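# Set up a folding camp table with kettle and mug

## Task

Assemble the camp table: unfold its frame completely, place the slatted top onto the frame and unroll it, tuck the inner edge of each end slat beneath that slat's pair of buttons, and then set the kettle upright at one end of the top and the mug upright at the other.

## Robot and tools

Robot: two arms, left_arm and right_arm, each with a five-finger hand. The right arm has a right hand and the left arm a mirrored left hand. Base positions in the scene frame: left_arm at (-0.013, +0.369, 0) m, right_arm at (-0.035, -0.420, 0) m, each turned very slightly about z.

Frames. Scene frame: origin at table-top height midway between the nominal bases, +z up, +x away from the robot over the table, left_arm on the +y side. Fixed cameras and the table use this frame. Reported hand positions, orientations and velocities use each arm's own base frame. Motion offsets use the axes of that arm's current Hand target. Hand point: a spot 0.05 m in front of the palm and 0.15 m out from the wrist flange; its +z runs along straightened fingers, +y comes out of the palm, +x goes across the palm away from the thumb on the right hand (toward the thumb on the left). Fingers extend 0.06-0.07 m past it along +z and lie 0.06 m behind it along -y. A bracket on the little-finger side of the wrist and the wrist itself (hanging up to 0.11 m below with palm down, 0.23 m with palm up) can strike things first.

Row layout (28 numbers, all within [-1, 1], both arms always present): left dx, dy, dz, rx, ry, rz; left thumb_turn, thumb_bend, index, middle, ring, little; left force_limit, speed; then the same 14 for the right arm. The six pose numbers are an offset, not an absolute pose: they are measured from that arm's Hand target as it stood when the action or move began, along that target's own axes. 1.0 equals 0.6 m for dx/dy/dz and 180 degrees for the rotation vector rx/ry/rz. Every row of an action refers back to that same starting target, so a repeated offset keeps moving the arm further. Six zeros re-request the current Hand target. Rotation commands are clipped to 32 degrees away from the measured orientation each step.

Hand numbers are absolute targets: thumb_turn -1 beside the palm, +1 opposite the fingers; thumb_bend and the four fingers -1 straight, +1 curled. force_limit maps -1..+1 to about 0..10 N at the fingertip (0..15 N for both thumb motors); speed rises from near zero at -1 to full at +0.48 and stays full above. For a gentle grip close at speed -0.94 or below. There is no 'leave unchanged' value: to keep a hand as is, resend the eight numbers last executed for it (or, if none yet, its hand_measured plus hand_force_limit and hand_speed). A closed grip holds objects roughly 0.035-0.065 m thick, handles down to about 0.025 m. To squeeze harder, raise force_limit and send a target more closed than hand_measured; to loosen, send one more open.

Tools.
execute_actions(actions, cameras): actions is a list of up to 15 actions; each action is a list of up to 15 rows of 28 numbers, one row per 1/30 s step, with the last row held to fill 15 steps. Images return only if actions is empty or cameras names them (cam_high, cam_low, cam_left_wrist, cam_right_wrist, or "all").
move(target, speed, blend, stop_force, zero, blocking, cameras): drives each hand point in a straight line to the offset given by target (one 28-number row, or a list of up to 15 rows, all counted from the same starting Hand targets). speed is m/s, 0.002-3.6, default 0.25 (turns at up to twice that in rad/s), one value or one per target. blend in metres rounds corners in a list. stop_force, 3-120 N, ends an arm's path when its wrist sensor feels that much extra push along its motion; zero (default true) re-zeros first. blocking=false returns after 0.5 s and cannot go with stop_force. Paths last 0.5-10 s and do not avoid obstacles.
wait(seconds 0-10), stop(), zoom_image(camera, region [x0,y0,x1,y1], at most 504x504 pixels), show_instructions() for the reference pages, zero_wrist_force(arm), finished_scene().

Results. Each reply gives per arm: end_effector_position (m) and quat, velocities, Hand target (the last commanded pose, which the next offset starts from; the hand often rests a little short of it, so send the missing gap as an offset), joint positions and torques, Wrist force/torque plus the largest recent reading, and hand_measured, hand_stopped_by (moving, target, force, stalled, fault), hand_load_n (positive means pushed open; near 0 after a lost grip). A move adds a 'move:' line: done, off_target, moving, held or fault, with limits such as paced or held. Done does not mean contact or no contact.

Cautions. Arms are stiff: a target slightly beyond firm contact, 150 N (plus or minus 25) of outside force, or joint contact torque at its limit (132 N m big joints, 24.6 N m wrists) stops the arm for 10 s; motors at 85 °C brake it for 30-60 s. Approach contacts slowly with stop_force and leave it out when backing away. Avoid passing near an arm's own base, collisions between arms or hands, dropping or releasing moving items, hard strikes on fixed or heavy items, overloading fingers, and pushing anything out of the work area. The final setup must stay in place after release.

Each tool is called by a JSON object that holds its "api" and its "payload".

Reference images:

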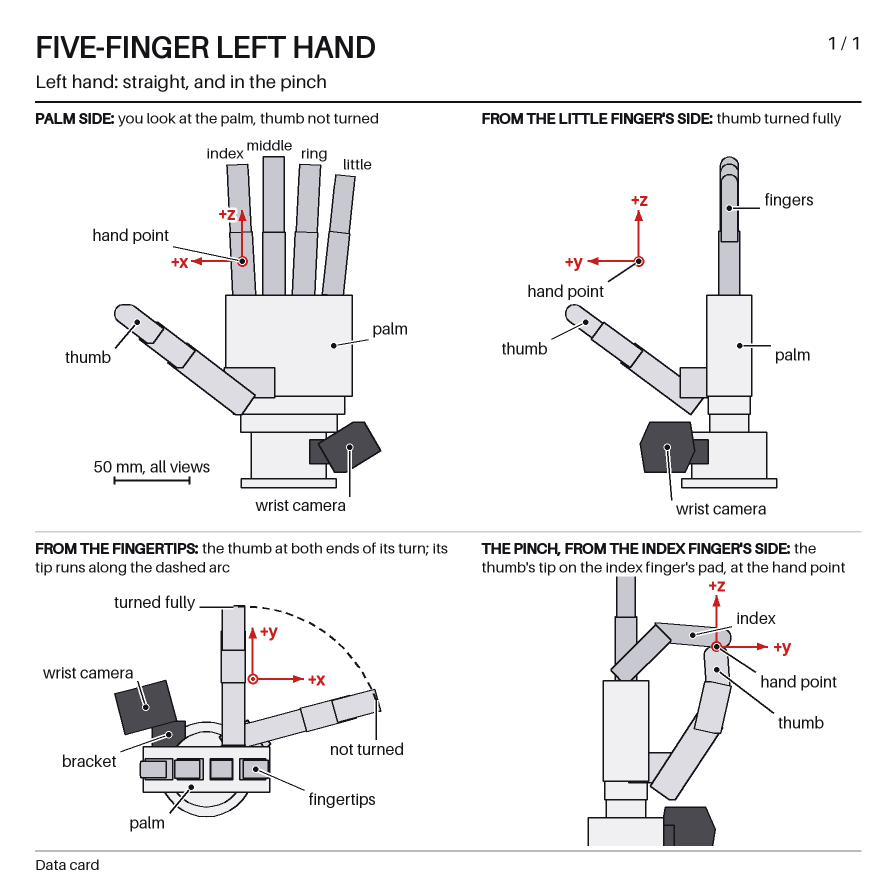

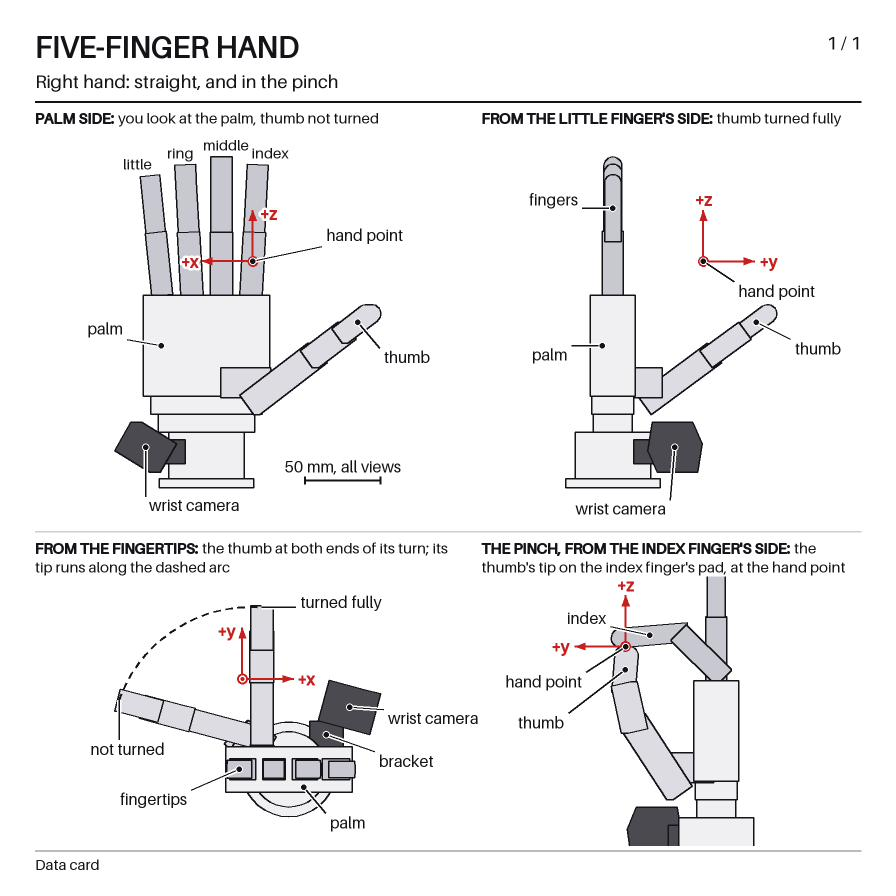

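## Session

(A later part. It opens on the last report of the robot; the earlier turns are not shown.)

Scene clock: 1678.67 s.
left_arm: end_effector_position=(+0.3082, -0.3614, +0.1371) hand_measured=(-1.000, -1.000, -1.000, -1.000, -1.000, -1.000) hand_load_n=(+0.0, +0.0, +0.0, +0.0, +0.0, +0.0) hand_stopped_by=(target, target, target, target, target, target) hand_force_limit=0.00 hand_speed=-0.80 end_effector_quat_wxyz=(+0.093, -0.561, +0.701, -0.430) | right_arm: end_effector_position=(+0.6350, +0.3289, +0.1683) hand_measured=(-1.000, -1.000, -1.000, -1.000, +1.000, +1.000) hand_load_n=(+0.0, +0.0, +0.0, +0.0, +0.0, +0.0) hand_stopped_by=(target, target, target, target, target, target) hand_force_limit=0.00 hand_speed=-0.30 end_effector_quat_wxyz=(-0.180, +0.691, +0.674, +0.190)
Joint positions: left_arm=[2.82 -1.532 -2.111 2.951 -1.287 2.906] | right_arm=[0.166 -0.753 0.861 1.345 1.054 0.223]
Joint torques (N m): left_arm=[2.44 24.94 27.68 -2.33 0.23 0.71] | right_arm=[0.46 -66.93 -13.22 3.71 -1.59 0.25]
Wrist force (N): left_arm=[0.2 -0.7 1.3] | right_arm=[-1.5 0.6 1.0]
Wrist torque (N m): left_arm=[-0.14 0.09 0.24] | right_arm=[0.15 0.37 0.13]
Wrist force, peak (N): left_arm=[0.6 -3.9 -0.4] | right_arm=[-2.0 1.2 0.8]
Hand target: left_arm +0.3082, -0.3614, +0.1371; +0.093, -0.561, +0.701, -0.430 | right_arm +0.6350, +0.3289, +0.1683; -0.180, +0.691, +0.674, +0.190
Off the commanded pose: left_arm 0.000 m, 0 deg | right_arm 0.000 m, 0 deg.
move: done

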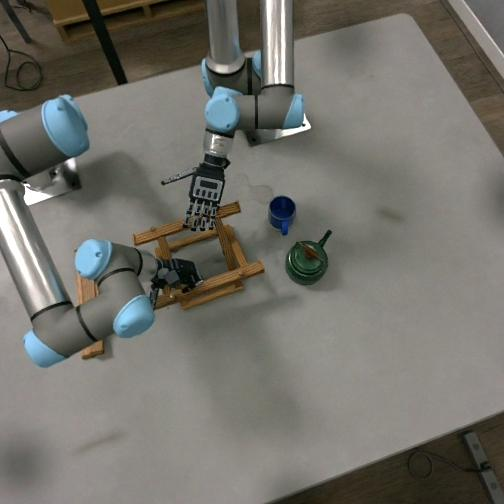

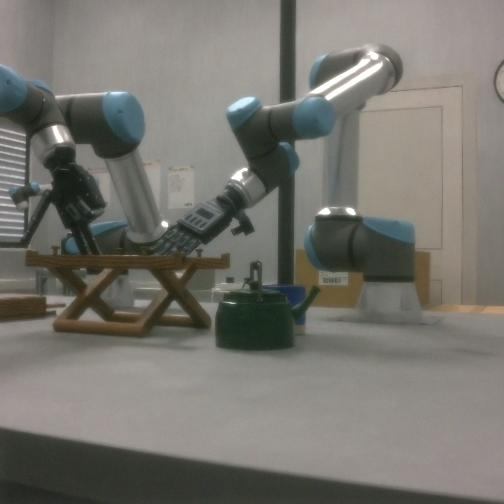

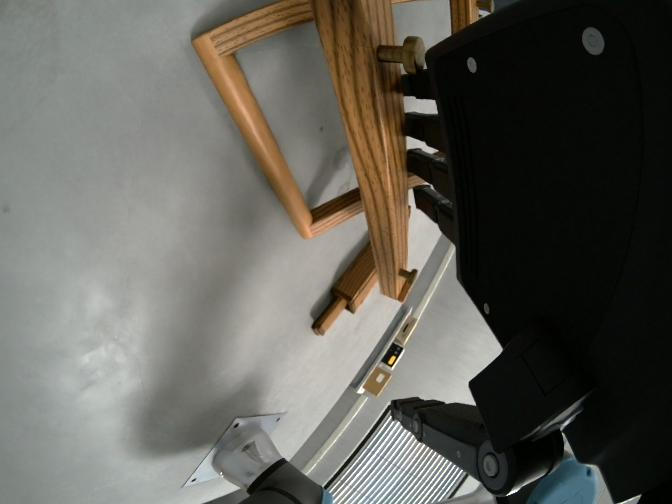

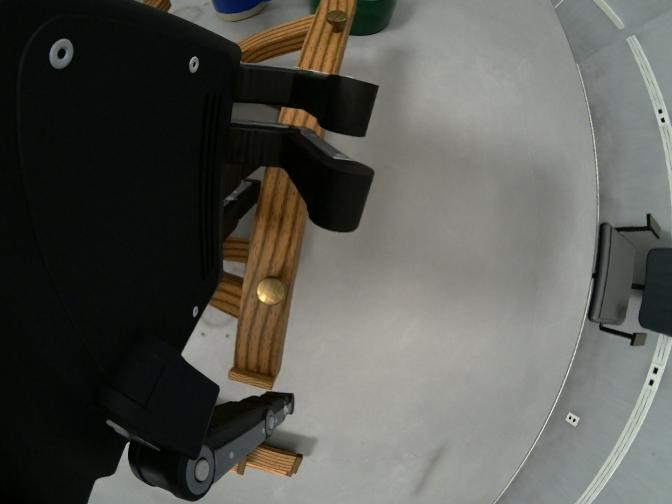

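{"api": "move", "payload": {"target": [0.0059,0.0118,-0.0102,0,0,0,-1,-1,-1,-1,-1,-1,0,-0.8,0,0.025,0,0,0,0,-1,-1,-1,-1,1,1,0,-0.3], "speed": 0.02, "stop_force": 7, "cameras": ["all"]}}

{"api": "zoom_image", "payload": {"camera": "cam_high", "region": [110, 180, 270, 320]}}

{"api": "zoom_image", "payload": {"camera": "cam_low", "region": [20, 150, 260, 360]}}

Scene clock: 1690.40 s.
left_arm: end_effector_position=(+0.2982, -0.3615, +0.1371) hand_measured=(-1.000, -1.000, -1.000, -1.000, -1.000, -1.000) hand_load_n=(+0.0, +0.0, +0.0, +0.0, +0.0, +0.0) hand_stopped_by=(target, target, target, target, target, target) hand_force_limit=0.00 hand_speed=-0.80 end_effector_quat_wxyz=(+0.093, -0.561, +0.701, -0.430) | right_arm: end_effector_position=(+0.6500, +0.3285, +0.1684) hand_measured=(-1.000, -1.000, -1.000, -1.000, +1.000, +1.000) hand_load_n=(+0.0, +0.0, +0.0, +0.0, +0.0, +0.0) hand_stopped_by=(target, target, target, target, target, target) hand_force_limit=0.00 hand_speed=-0.30 end_effector_quat_wxyz=(-0.180, +0.691, +0.674, +0.190)
Joint positions: left_arm=[2.808 -1.512 -2.129 2.951 -1.297 2.898] | right_arm=[0.162 -0.708 0.779 1.384 1.053 0.217]
Joint torques (N m): left_arm=[3.94 2.63 28.47 -0.55 1.21 1.11] | right_arm=[0.74 -67 -10.52 2.77 -0.3 1.45]
Wrist force (N): left_arm=[-0.2 0.0 1.0] | right_arm=[-1.5 0.7 0.4]
Wrist torque (N m): left_arm=[-0.13 0.06 0.17] | right_arm=[0.17 0.39 0.18]
Wrist force, peak (N): left_arm=[-0.7 -4.1 3.3] | right_arm=[-2.2 -4.5 3.5]
Hand target: left_arm +0.2982, -0.3615, +0.1371; +0.093, -0.561, +0.701, -0.430 | right_arm +0.6500, +0.3285, +0.1684; -0.180, +0.691, +0.674, +0.190
Off the commanded pose: left_arm 0.000 m, 0 deg | right_arm 0.000 m, 0 deg.
move: done

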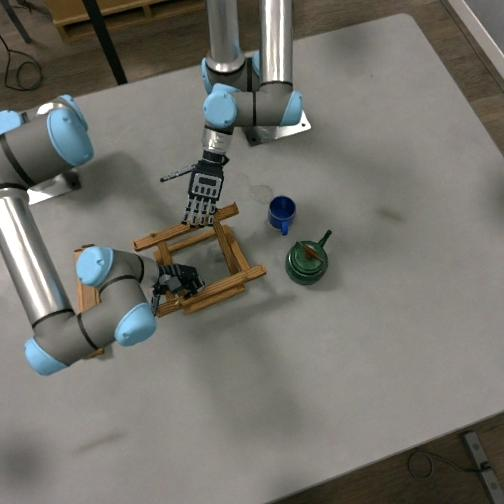

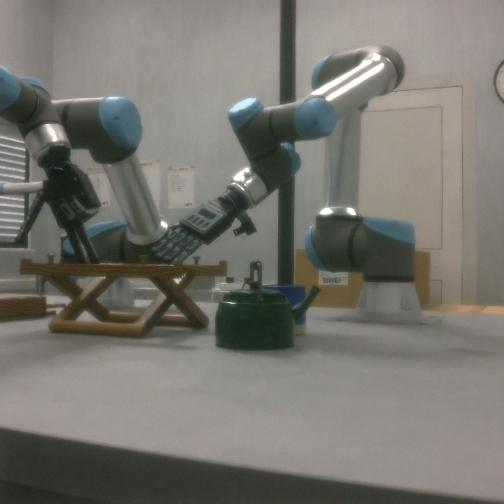

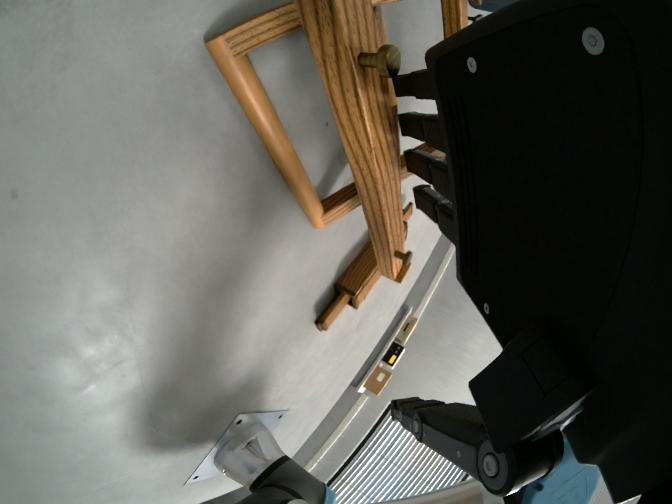

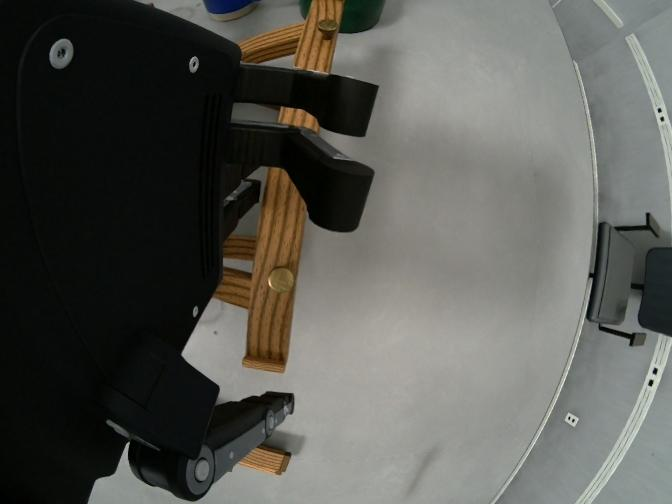

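Scaled by 3.150 from the camera's 504x504 image, which has a finer 720x720 frame.

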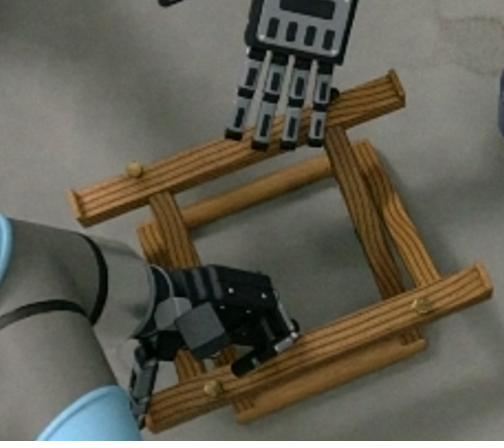

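Scaled by 2.100 from the camera's 504x504 image, which has a finer 720x720 frame.

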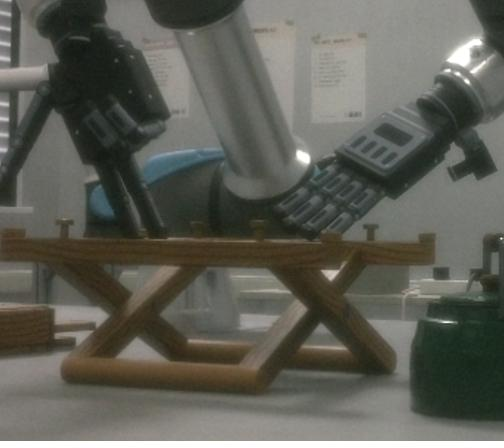

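{"api": "move", "payload": {"target": [0.0023,0.0237,-0.0042,0,0,0,-1,-1,-1,-1,-1,-1,0,-0.8,-0.0083,0.020,0.0145,0,0,0,-1,-1,-1,-1,1,1,0,-0.3], "speed": 0.02, "stop_force": 7, "cameras": ["cam_low","cam_high"]}}

{"api": "zoom_image", "payload": {"camera": "cam_high", "region": [110, 180, 270, 320]}}

{"api": "zoom_image", "payload": {"camera": "cam_low", "region": [20, 150, 260, 360]}}

Scene clock: 1710.50 s.
left_arm: end_effector_position=(+0.2915, -0.3614, +0.1327) hand_measured=(-1.000, -1.000, -1.000, -1.000, -1.000, -1.000) hand_load_n=(+0.0, +0.0, +0.0, +0.0, +0.0, +0.5) hand_stopped_by=(target, target, target, target, target, target) hand_force_limit=0.00 hand_speed=-0.80 end_effector_quat_wxyz=(+0.093, -0.561, +0.701, -0.430) | right_arm: end_effector_position=(+0.6567, +0.3284, +0.1629) hand_measured=(-1.000, -1.000, -1.000, -1.000, +1.000, +1.000) hand_load_n=(+0.0, +0.0, +0.0, +0.5, +0.0, +0.0) hand_stopped_by=(target, target, target, target, target, target) hand_force_limit=0.00 hand_speed=-0.30 end_effector_quat_wxyz=(-0.180, +0.691, +0.674, +0.190)
Joint positions: left_arm=[2.799 -1.505 -2.148 2.965 -1.304 2.892] | right_arm=[0.16 -0.685 0.752 1.39 1.053 0.215]
Joint torques (N m): left_arm=[6.39 -0.06 23.74 -0.47 1.88 1.19] | right_arm=[2.11 -68.94 -25.17 2.08 0.83 2.04]
Wrist force (N): left_arm=[2.3 -5.8 0.5] | right_arm=[-0.5 -4.3 1.7]
Wrist torque (N m): left_arm=[0.22 0.12 0.69] | right_arm=[0.42 0.46 0.13]
Wrist force, peak (N): left_arm=[0.9 -11.8 4.1] | right_arm=[2.4 -10.4 -3.2]
Hand target: left_arm +0.2915, -0.3614, +0.1327; +0.093, -0.561, +0.701, -0.430 (not the last commanded pose) | right_arm +0.6567, +0.3284, +0.1629; -0.180, +0.691, +0.674, +0.190 (not the last commanded pose)
Off the commanded pose: left_arm 0.006 m, 0 deg | right_arm 0.007 m, 0 deg.
move: contact (left_arm, right_arm)
Images, in order (width x height): cam_high 504x504, cam_low 504x504.

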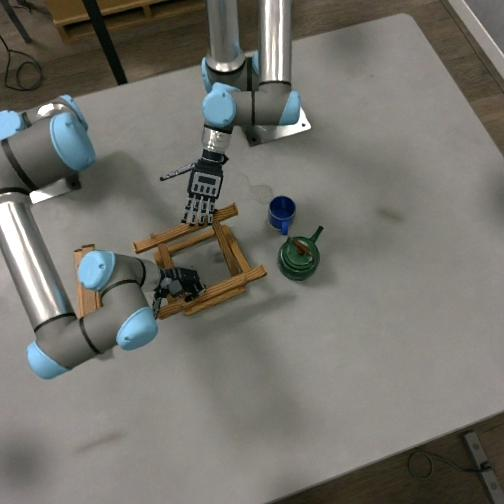

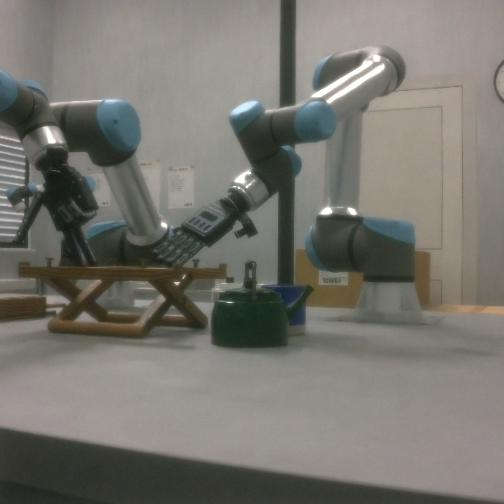

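Scaled by 3.150 from the camera's 504x504 image, which has a finer 720x720 frame.

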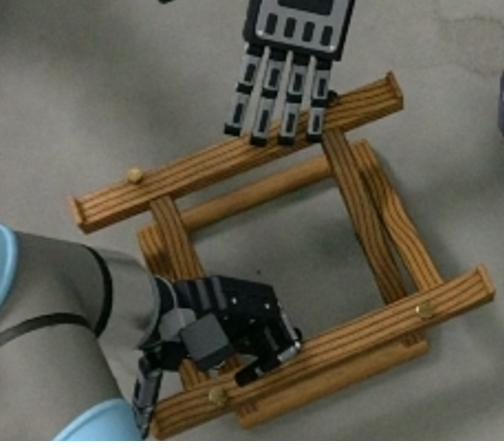

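Scaled by 2.100 from the camera's 504x504 image, which has a finer 720x720 frame.

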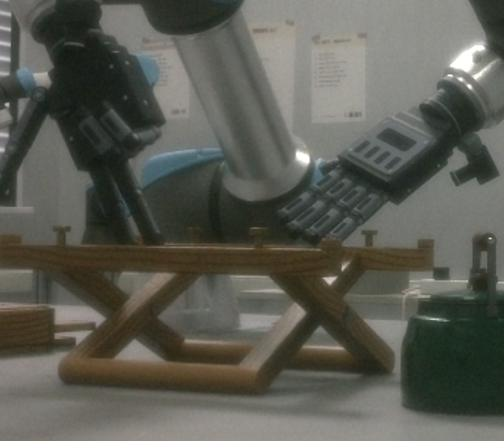

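{"api": "move", "payload": {"target": [[0,-0.0118,0,0,0,0,-1,-1,-1,-1,-1,-1,0,-0.8,0,-0.0167,0,0,0,0,-1,-1,-1,-1,1,1,0,-0.3],[0.0998,-0.0237,-0.1737,0,0,0,-1,-1,-1,-1,-1,-1,0,-0.8,0.1,-0.0167,-0.173,0,0,0,-1,-1,-1,-1,1,1,0,-0.3]], "speed": [0.03,0.1], "cameras": ["all"]}}

{"api": "zoom_image", "payload": {"camera": "cam_high", "region": [110, 180, 350, 360]}}

{"api": "zoom_image", "payload": {"camera": "cam_low", "region": [0, 220, 340, 360]}}

Scene clock: 1726.77 s.
left_arm: end_effector_position=(+0.2166, -0.3613, +0.2277) hand_measured=(-1.000, -1.000, -1.000, -1.000, -1.000, -1.000) hand_load_n=(-0.5, +0.0, +0.0, +0.0, +0.0, +0.0) hand_stopped_by=(target, target, target, target, target, target) hand_force_limit=0.00 hand_speed=-0.80 end_effector_quat_wxyz=(+0.093, -0.561, +0.701, -0.430) | right_arm: end_effector_position=(+0.6459, +0.3280, +0.2826) hand_measured=(-1.000, -1.000, -1.000, -1.000, +1.000, +1.000) hand_load_n=(+0.0, +0.0, +0.0, +0.0, +0.0, +0.0) hand_stopped_by=(target, target, target, target, target, target) hand_force_limit=0.00 hand_speed=-0.30 end_effector_quat_wxyz=(-0.180, +0.691, +0.674, +0.190)
Joint positions: left_arm=[2.667 -1.277 -2.066 2.674 -1.406 2.808] | right_arm=[0.162 -0.685 0.443 1.697 1.053 0.218]
Joint torques (N m): left_arm=[4.01 -3.34 11.08 0.24 1.99 1.3] | right_arm=[2.84 -69.05 -16.27 1.51 0.43 -2.13]
Wrist force (N): left_arm=[-0.6 0.0 1.0] | right_arm=[-1.1 0.7 0.8]
Wrist torque (N m): left_arm=[-0.15 0.14 0.10] | right_arm=[0.11 0.30 0.07]
Wrist force, peak (N): left_arm=[2.5 -6.2 0.5] | right_arm=[-0.5 -4.6 1.5]
Hand target: left_arm +0.2165, -0.3613, +0.2277; +0.093, -0.561, +0.701, -0.430 | right_arm +0.6458, +0.3281, +0.2827; -0.180, +0.691, +0.674, +0.190
Off the commanded pose: left_arm 0.000 m, 0 deg | right_arm 0.000 m, 0 deg.
move: done

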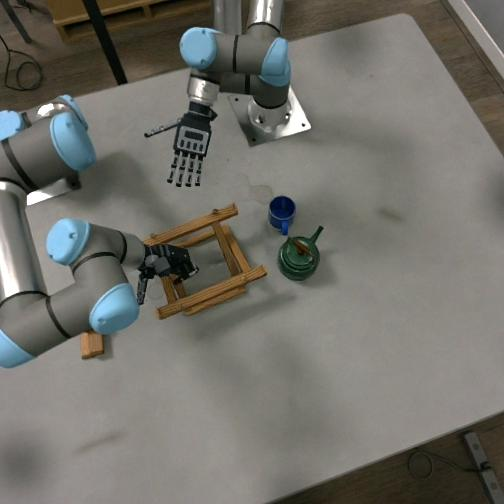

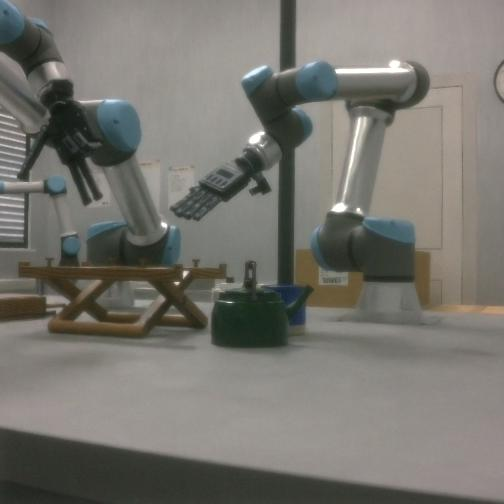

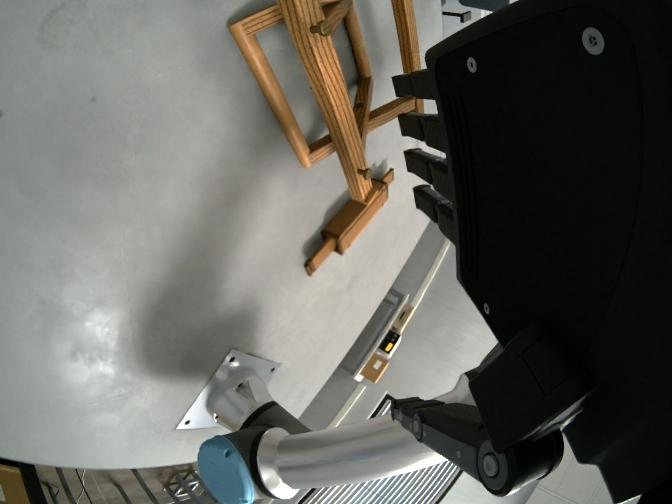

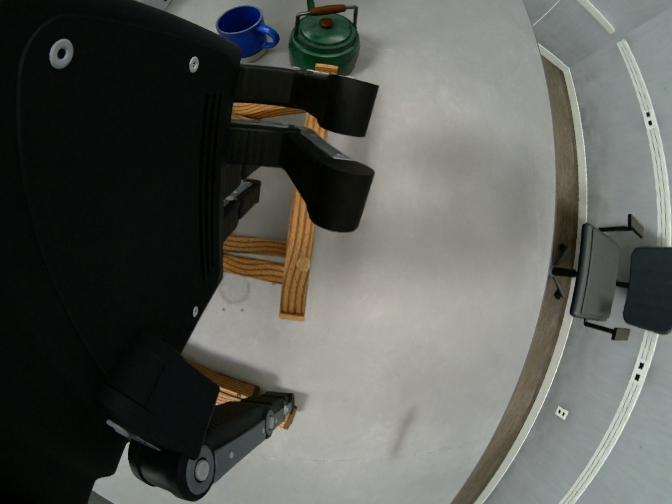

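Scaled by 2.100 from the camera's 504x504 image, which has a finer 720x720 frame.

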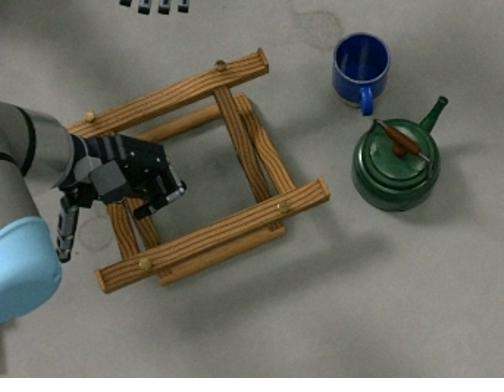

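Scaled by 1.482 from the camera's 504x504 image, which has a finer 720x720 frame.

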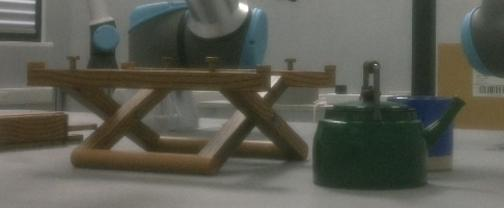

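{"api": "move", "payload": {"target": [0.0287,-0.1442,-0.1767,-0.0692,-0.3227,-0.5255,-1,-1,-1,-1,-1,-1,0,-0.8,-0.3707,-0.5143,-0.1585,0.1342,-0.1285,-0.501,-1,-1,-1,-1,-1,-1,0,-0.3], "speed": 0.2, "cameras": ["all"]}}

{"api": "zoom_image", "payload": {"camera": "cam_left_wrist", "region": [150, 180, 500, 430]}}

{"api": "zoom_image", "payload": {"camera": "cam_right_wrist", "region": [220, 100, 420, 400]}}

{"api": "zoom_image", "payload": {"camera": "cam_high", "region": [50, 180, 290, 370]}}

Scene clock: 1775.07 s.
left_arm: end_effector_position=(+0.2067, -0.3233, +0.3598) hand_measured=(-1.000, -1.000, -1.000, -1.000, -1.000, -1.000) hand_load_n=(+0.0, +0.0, +0.0, +0.0, +0.0, -0.5) hand_stopped_by=(target, target, target, target, target, target) hand_force_limit=0.00 hand_speed=-0.80 end_effector_quat_wxyz=(+0.000, +1.000, +0.000, +0.000) | right_arm: end_effector_position=(+0.3311, +0.0965, +0.2505) hand_measured=(-1.000, -1.000, -1.000, -1.000, -1.000, -1.000) hand_load_n=(+0.0, +0.0, +0.0, +0.0, +0.0, +0.5) hand_stopped_by=(target, target, target, target, target, target) hand_force_limit=0.00 hand_speed=-0.30 end_effector_quat_wxyz=(+0.004, -0.008, +1.000, +0.003)
Joint positions: left_arm=[2.594 -1.56 -1.524 1.513 -1.572 1.023] | right_arm=[-0.344 -1.6 1.823 1.343 1.563 -1.931]
Joint torques (N m): left_arm=[-6.55 27.32 9.46 -1.69 -2.31 -0.48] | right_arm=[4.36 -4.38 -28.68 3.81 -0.35 -1.47]
Wrist force (N): left_arm=[-0.5 0.3 0.7] | right_arm=[-0.1 0.1 -0.1]
Wrist torque (N m): left_arm=[-0.02 0.08 -0.08] | right_arm=[0.06 0.17 0.03]
Wrist force, peak (N): left_arm=[-0.7 0.5 1.4] | right_arm=[-1.4 0.9 0.9]
Hand target: left_arm +0.2066, -0.3233, +0.3599; +0.000, +1.000, +0.000, +0.000 | right_arm +0.3311, +0.0965, +0.2505; +0.004, -0.008, +1.000, +0.003
Off the commanded pose: left_arm 0.000 m, 0 deg | right_arm 0.000 m, 0 deg.
move: done

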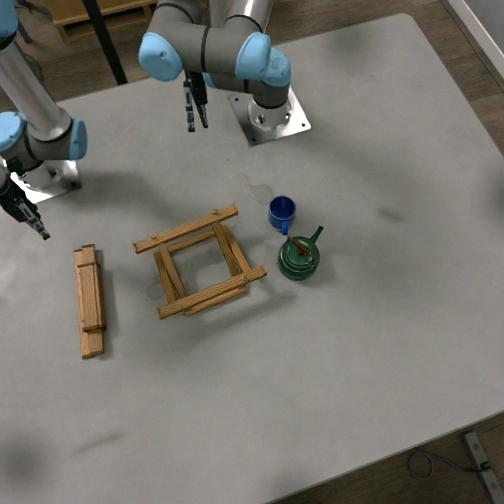

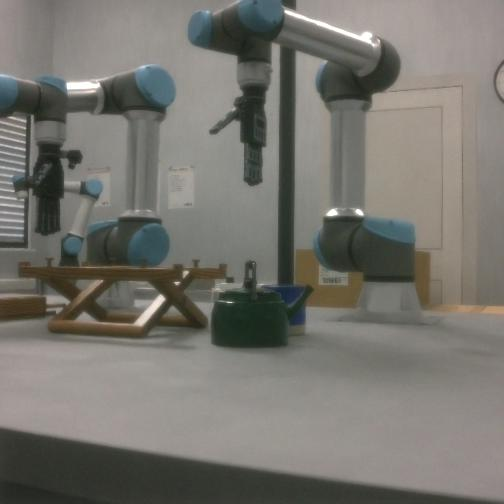

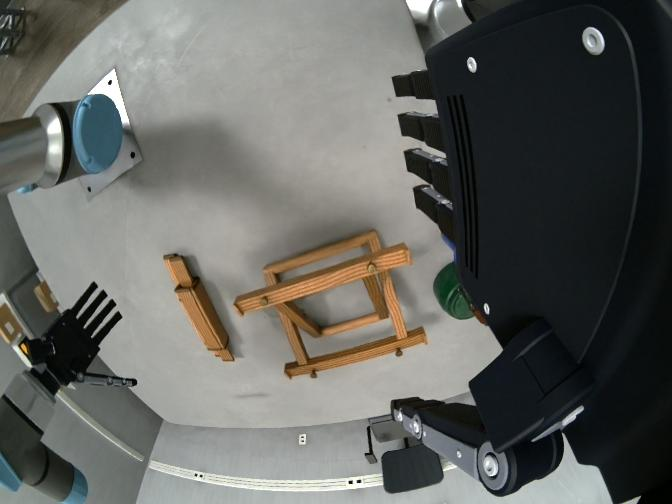

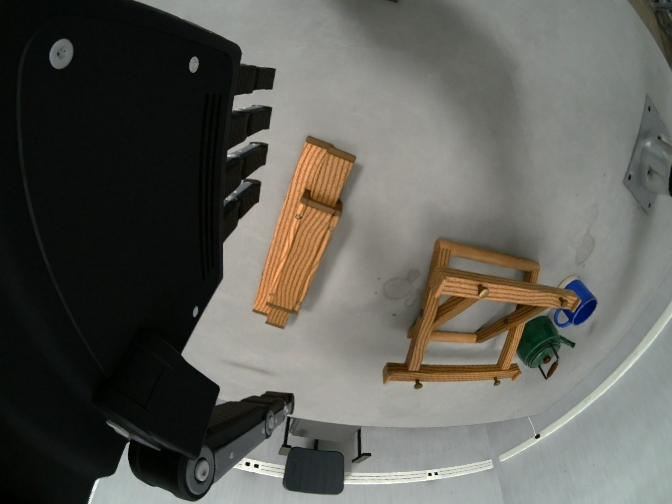

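Scaled by 1.440 from the camera's 672x504 image, which has a finer 960x720 frame.

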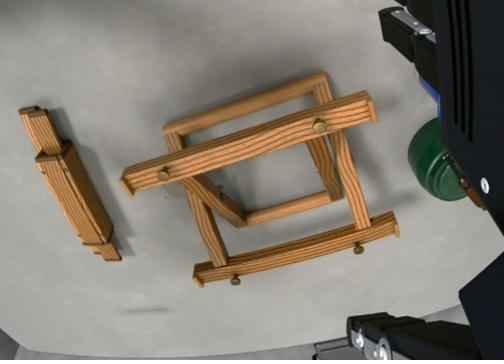

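Scaled by 1.680 from the camera's 672x504 image, which has a finer 960x720 frame.

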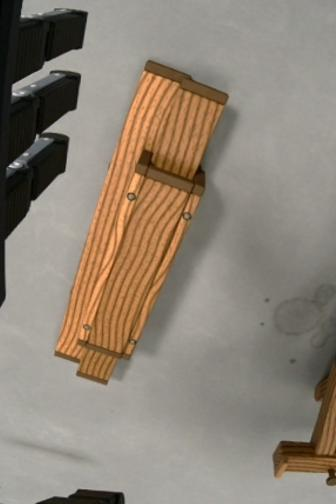

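Scaled by 2.100 from the camera's 504x504 image, which has a finer 720x720 frame.

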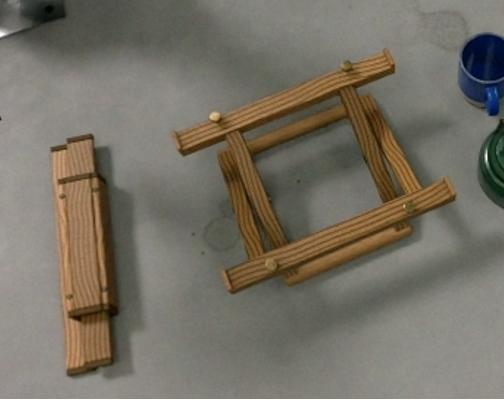

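{"api": "zoom_image", "payload": {"camera": "cam_right_wrist", "region": [370, 220, 620, 400]}}

{"api": "zoom_image", "payload": {"camera": "cam_high", "region": [60, 230, 130, 370]}}

{"api": "zoom_image", "payload": {"camera": "cam_left_wrist", "region": [150, 240, 250, 370]}}

Scaled by 2.016 from the camera's 672x504 image, which has a finer 960x720 frame.

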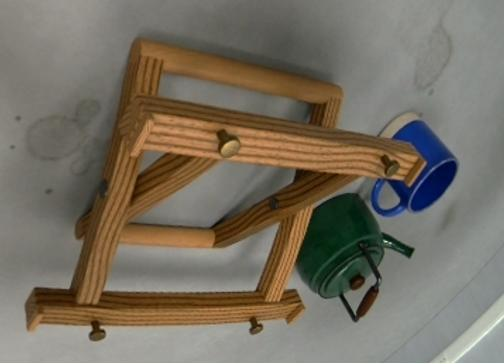

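Scaled by 3.600 from the camera's 504x504 image, which has a finer 720x720 frame.

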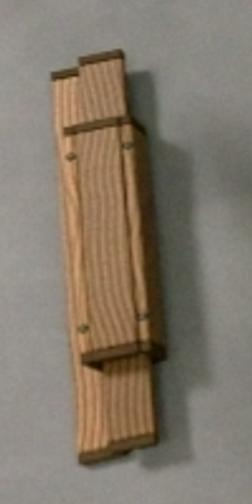

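Scaled by 3.877 from the camera's 672x504 image, which has a finer 960x720 frame.

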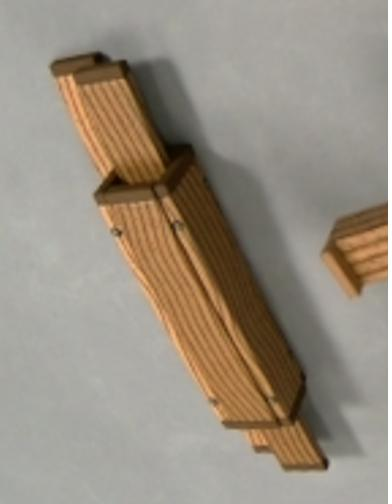

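{"api": "zoom_image", "payload": {"camera": "cam_low", "region": [0, 280, 80, 330]}}

Scaled by 6.300 from the camera's 504x504 image, which has a finer 720x720 frame.

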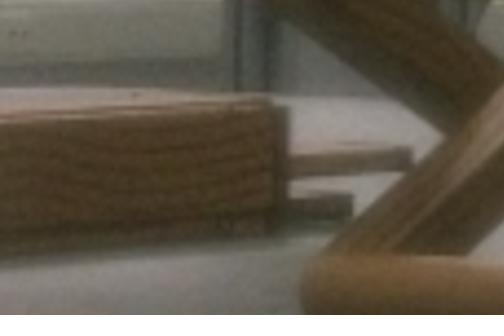

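{"api": "move", "payload": {"target": [0,0,0,0,0,0,-1,-1,-1,-1,-1,-1,0,-0.8,-0.199,-0.1138,-0.032,0,0,0.5,-1,-1,-1,-1,-1,-1,0,-0.3], "speed": 0.25, "cameras": []}}

Scene clock: 2317.20 s.
left_arm: end_effector_position=(+0.2066, -0.3233, +0.3599) hand_measured=(-1.000, -1.000, -1.000, -1.000, -1.000, -1.000) hand_load_n=(+0.0, +0.0, +0.0, +0.0, +0.5, +0.0) hand_stopped_by=(target, target, target, target, target, target) hand_force_limit=0.00 hand_speed=-0.80 end_effector_quat_wxyz=(+0.000, +1.000, +0.000, +0.000) | right_arm: end_effector_position=(+0.4515, +0.0301, +0.2701) hand_measured=(-1.000, -1.000, -1.000, -1.000, -1.000, -1.000) hand_load_n=(+0.0, +0.0, +0.5, +0.0, +0.0, +0.0) hand_stopped_by=(target, target, target, target, target, target) hand_force_limit=0.00 hand_speed=-0.30 end_effector_quat_wxyz=(+0.001, +0.701, +0.713, +0.004)
Joint positions: left_arm=[2.594 -1.559 -1.524 1.513 -1.572 1.023] | right_arm=[-0.196 -1.376 1.527 1.414 1.564 -0.213]
Joint torques (N m): left_arm=[-5.79 26.19 9.89 -3.42 -2.56 -0.64] | right_arm=[-7.84 -43.18 -11.82 0.84 -0.23 1.5]
Wrist force (N): left_arm=[-0.7 0.3 0.6] | right_arm=[-0.3 0.9 0.1]
Wrist torque (N m): left_arm=[-0.02 0.11 -0.09] | right_arm=[0.15 0.20 0.24]
Wrist force, peak (N): left_arm=[-0.8 0.6 0.7] | right_arm=[0.0 1.5 0.1]
Hand target: left_arm +0.2066, -0.3233, +0.3599; +0.000, +1.000, +0.000, +0.000 | right_arm +0.4515, +0.0301, +0.2701; +0.001, +0.701, +0.713, +0.004
Off the commanded pose: left_arm 0.000 m, 0 deg | right_arm 0.000 m, 0 deg.
move: done
No camera images: "cameras" was empty.

{"api": "move", "payload": {"target": [0,0,0,0,0,0,-1,-1,-1,-1,-1,-1,0,-0.8,0.1133,0.0655,0.1845,0.2189,0.2395,0.4917,1,-1,-1,-1,-1,-1,0,0], "speed": 0.25, "cameras": ["all"]}}

{"api": "zoom_image", "payload": {"camera": "cam_high", "region": [10, 200, 210, 380]}}

Scene clock: 2345.17 s.
left_arm: end_effector_position=(+0.2066, -0.3233, +0.3599) hand_measured=(-1.000, -1.000, -1.000, -1.000, -1.000, -1.000) hand_load_n=(+0.0, +0.0, +0.0, +0.0, +0.0, +0.0) hand_stopped_by=(target, target, target, target, target, target) hand_force_limit=0.00 hand_speed=-0.80 end_effector_quat_wxyz=(+0.000, +1.000, +0.000, +0.000) | right_arm: end_effector_position=(+0.4904, +0.0993, +0.1600) hand_measured=(+1.000, -1.000, -1.000, -1.000, -1.000, -1.000) hand_load_n=(+0.0, +0.0, +0.0, +0.0, +0.0, +0.0) hand_stopped_by=(target, target, target, target, target, target) hand_force_limit=0.00 hand_speed=0.00 end_effector_quat_wxyz=(-0.442, +0.896, -0.037, +0.019)
Joint positions: left_arm=[2.594 -1.559 -1.524 1.513 -1.572 1.023] | right_arm=[-0.391 -0.964 1.464 1.445 0.712 1.09]
Joint torques (N m): left_arm=[-4.6 25.17 9.59 -2.14 -2.5 0.5] | right_arm=[6.93 -55.49 -26.45 3.65 -1.57 -0.37]
Wrist force (N): left_arm=[-0.3 0.3 0.6] | right_arm=[-0.3 0.2 0.6]
Wrist torque (N m): left_arm=[-0.02 0.06 -0.07] | right_arm=[0.01 0.17 0.12]
Wrist force, peak (N): left_arm=[-0.6 0.2 1.0] | right_arm=[-1.0 0.6 1.4]
Hand target: left_arm +0.2066, -0.3233, +0.3599; +0.000, +1.000, +0.000, +0.000 | right_arm +0.4904, +0.0993, +0.1601; -0.442, +0.896, -0.037, +0.019
Off the commanded pose: left_arm 0.000 m, 0 deg | right_arm 0.000 m, 0 deg.
move: done

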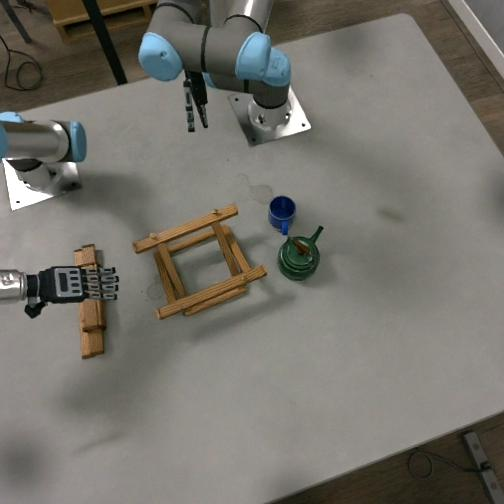

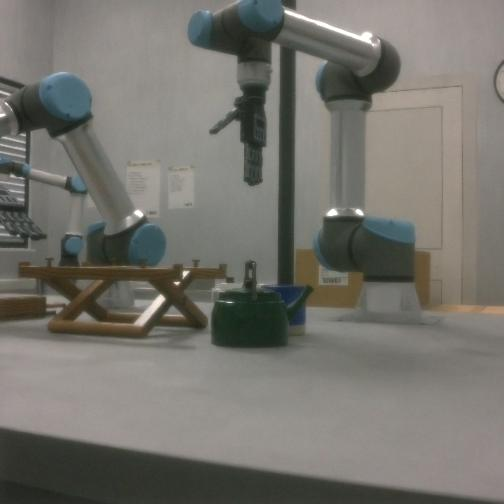

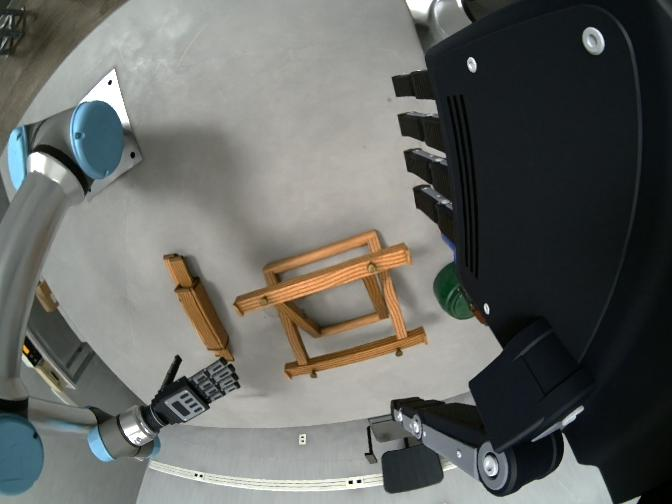

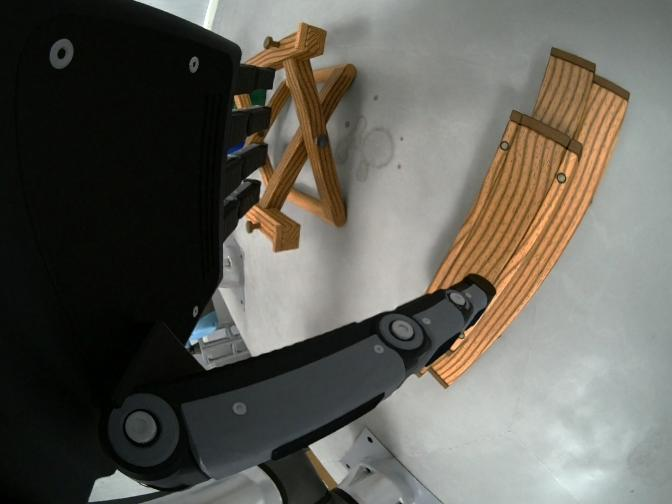

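Scaled by 2.520 from the camera's 504x504 image, which has a finer 720x720 frame.

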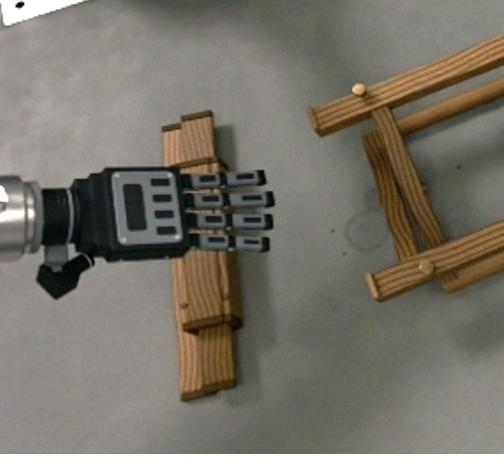

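{"api": "zoom_image", "payload": {"camera": "cam_right_wrist", "region": [210, 0, 410, 270]}}

{"api": "zoom_image", "payload": {"camera": "cam_right_wrist", "region": [380, 20, 660, 400]}}

Scaled by 1.867 from the camera's 672x504 image, which has a finer 960x720 frame.

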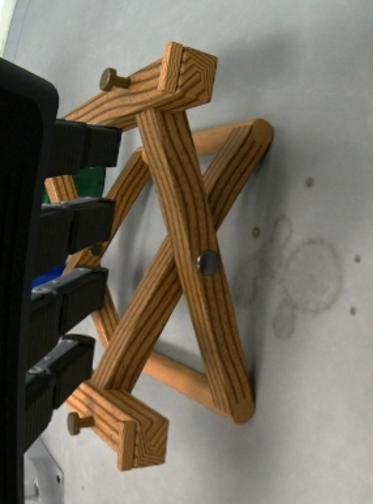

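Scaled by 1.326 from the camera's 672x504 image, which has a finer 960x720 frame.

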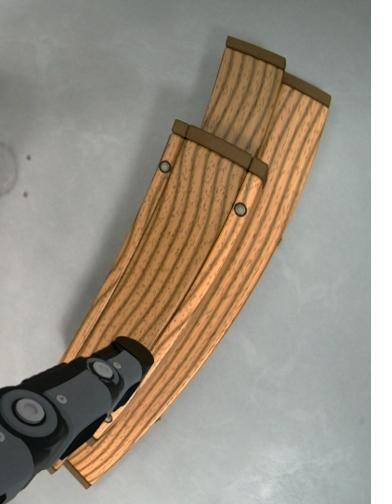

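{"api": "move", "payload": {"target": [0,0,0,0,0,0,-1,-1,-1,-1,-1,-1,0,-0.8,0,0.119,0.091,0,0,0,1,-1,-1,-1,-1,-1,0,0], "speed": 0.15, "cameras": ["all"]}}

{"api": "zoom_image", "payload": {"camera": "cam_left_wrist", "region": [120, 230, 280, 430]}}

{"api": "zoom_image", "payload": {"camera": "cam_high", "region": [10, 220, 150, 370]}}

{"api": "zoom_image", "payload": {"camera": "cam_right_wrist", "region": [300, 50, 640, 420]}}

Scene clock: 2488.20 s.
left_arm: end_effector_position=(+0.2066, -0.3233, +0.3599) hand_measured=(-1.000, -1.000, -1.000, -1.000, -1.000, -1.000) hand_load_n=(+0.0, +0.0, +0.0, +0.0, +0.0, +0.0) hand_stopped_by=(target, target, target, target, target, target) hand_force_limit=0.00 hand_speed=-0.80 end_effector_quat_wxyz=(+0.000, +1.000, +0.000, +0.000) | right_arm: end_effector_position=(+0.4905, +0.0992, +0.0702) hand_measured=(+1.000, -1.000, -1.000, -1.000, -1.000, -1.000) hand_load_n=(+0.0, +0.0, +0.0, +0.0, -0.5, +0.0) hand_stopped_by=(target, target, target, target, target, target) hand_force_limit=0.00 hand_speed=0.00 end_effector_quat_wxyz=(-0.442, +0.896, -0.037, +0.019)
Joint positions: left_arm=[2.594 -1.559 -1.524 1.513 -1.572 1.023] | right_arm=[-0.391 -0.846 1.526 1.265 0.712 1.09]
Joint torques (N m): left_arm=[-3.77 26.49 9.71 -1.41 -2.48 0.95] | right_arm=[3.49 -53.44 -23.54 2.35 -2.25 1.9]
Wrist force (N): left_arm=[-0.5 0.3 0.6] | right_arm=[-0.6 0.3 0.4]
Wrist torque (N m): left_arm=[-0.03 0.09 -0.08] | right_arm=[0.04 0.22 0.12]
Wrist force, peak (N): left_arm=[-0.8 0.5 0.7] | right_arm=[-0.6 1.4 1.4]
Hand target: left_arm +0.2066, -0.3233, +0.3599; +0.000, +1.000, +0.000, +0.000 | right_arm +0.4905, +0.0992, +0.0702; -0.442, +0.896, -0.037, +0.019
Off the commanded pose: left_arm 0.000 m, 0 deg | right_arm 0.000 m, 0 deg.
move: done

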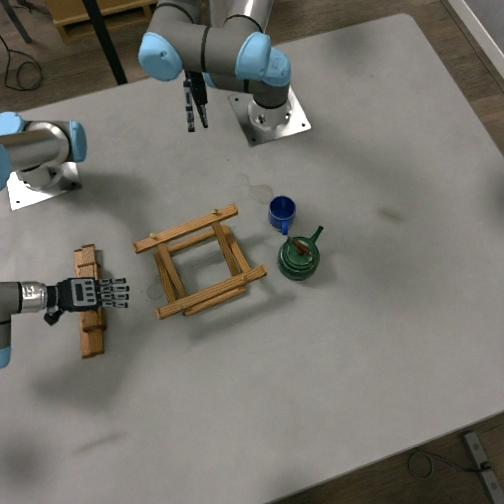

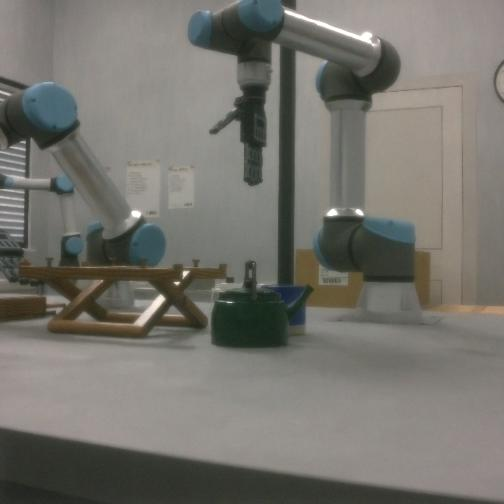

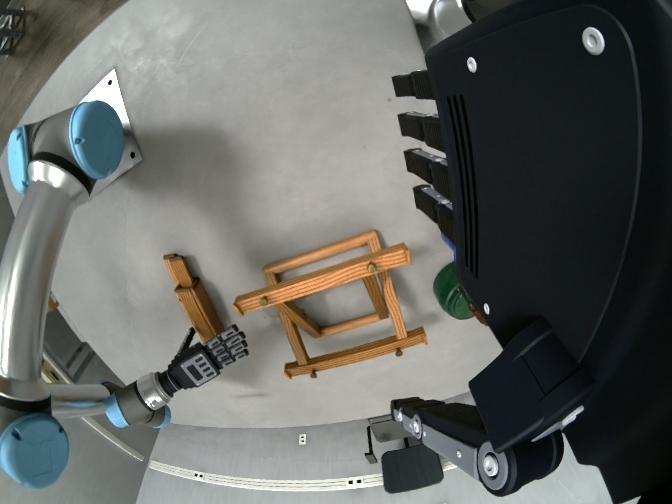

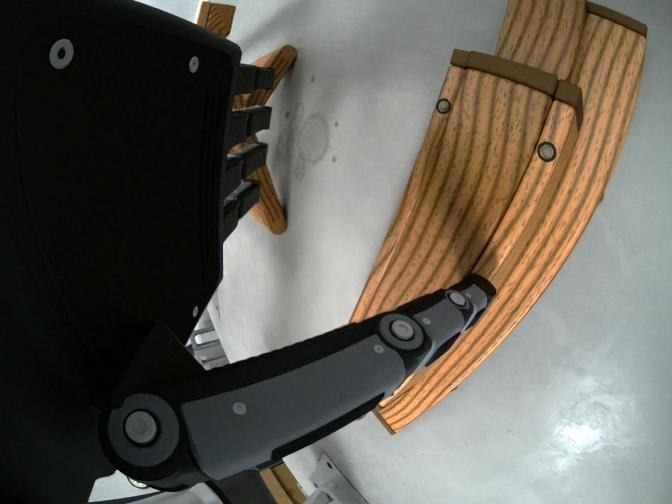

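Scaled by 2.520 from the camera's 672x504 image, which has a finer 960x720 frame.

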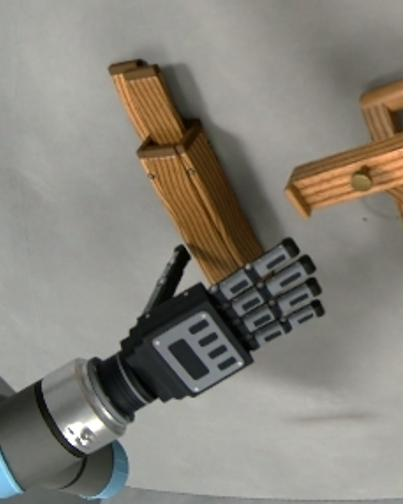

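Scaled by 3.360 from the camera's 504x504 image, which has a finer 720x720 frame.

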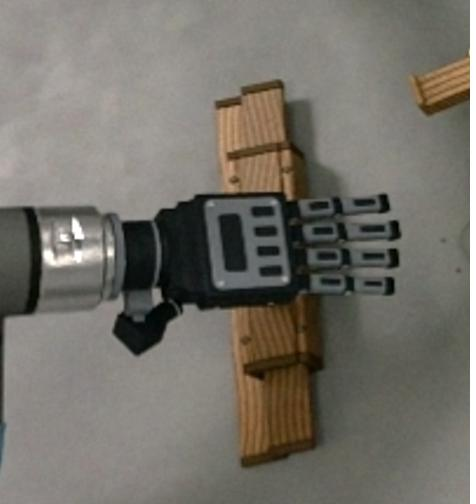

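Scaled by 1.362 from the camera's 672x504 image, which has a finer 960x720 frame.

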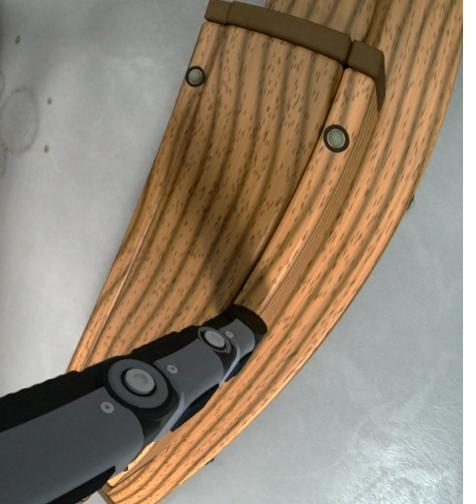

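{"api": "zoom_image", "payload": {"camera": "cam_low", "region": [0, 210, 100, 340]}}

Scaled by 3.877 from the camera's 504x504 image, which has a finer 720x720 frame.

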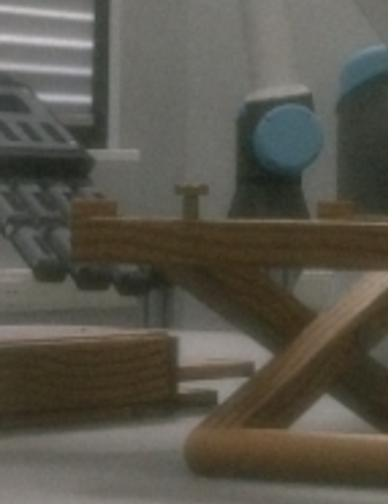

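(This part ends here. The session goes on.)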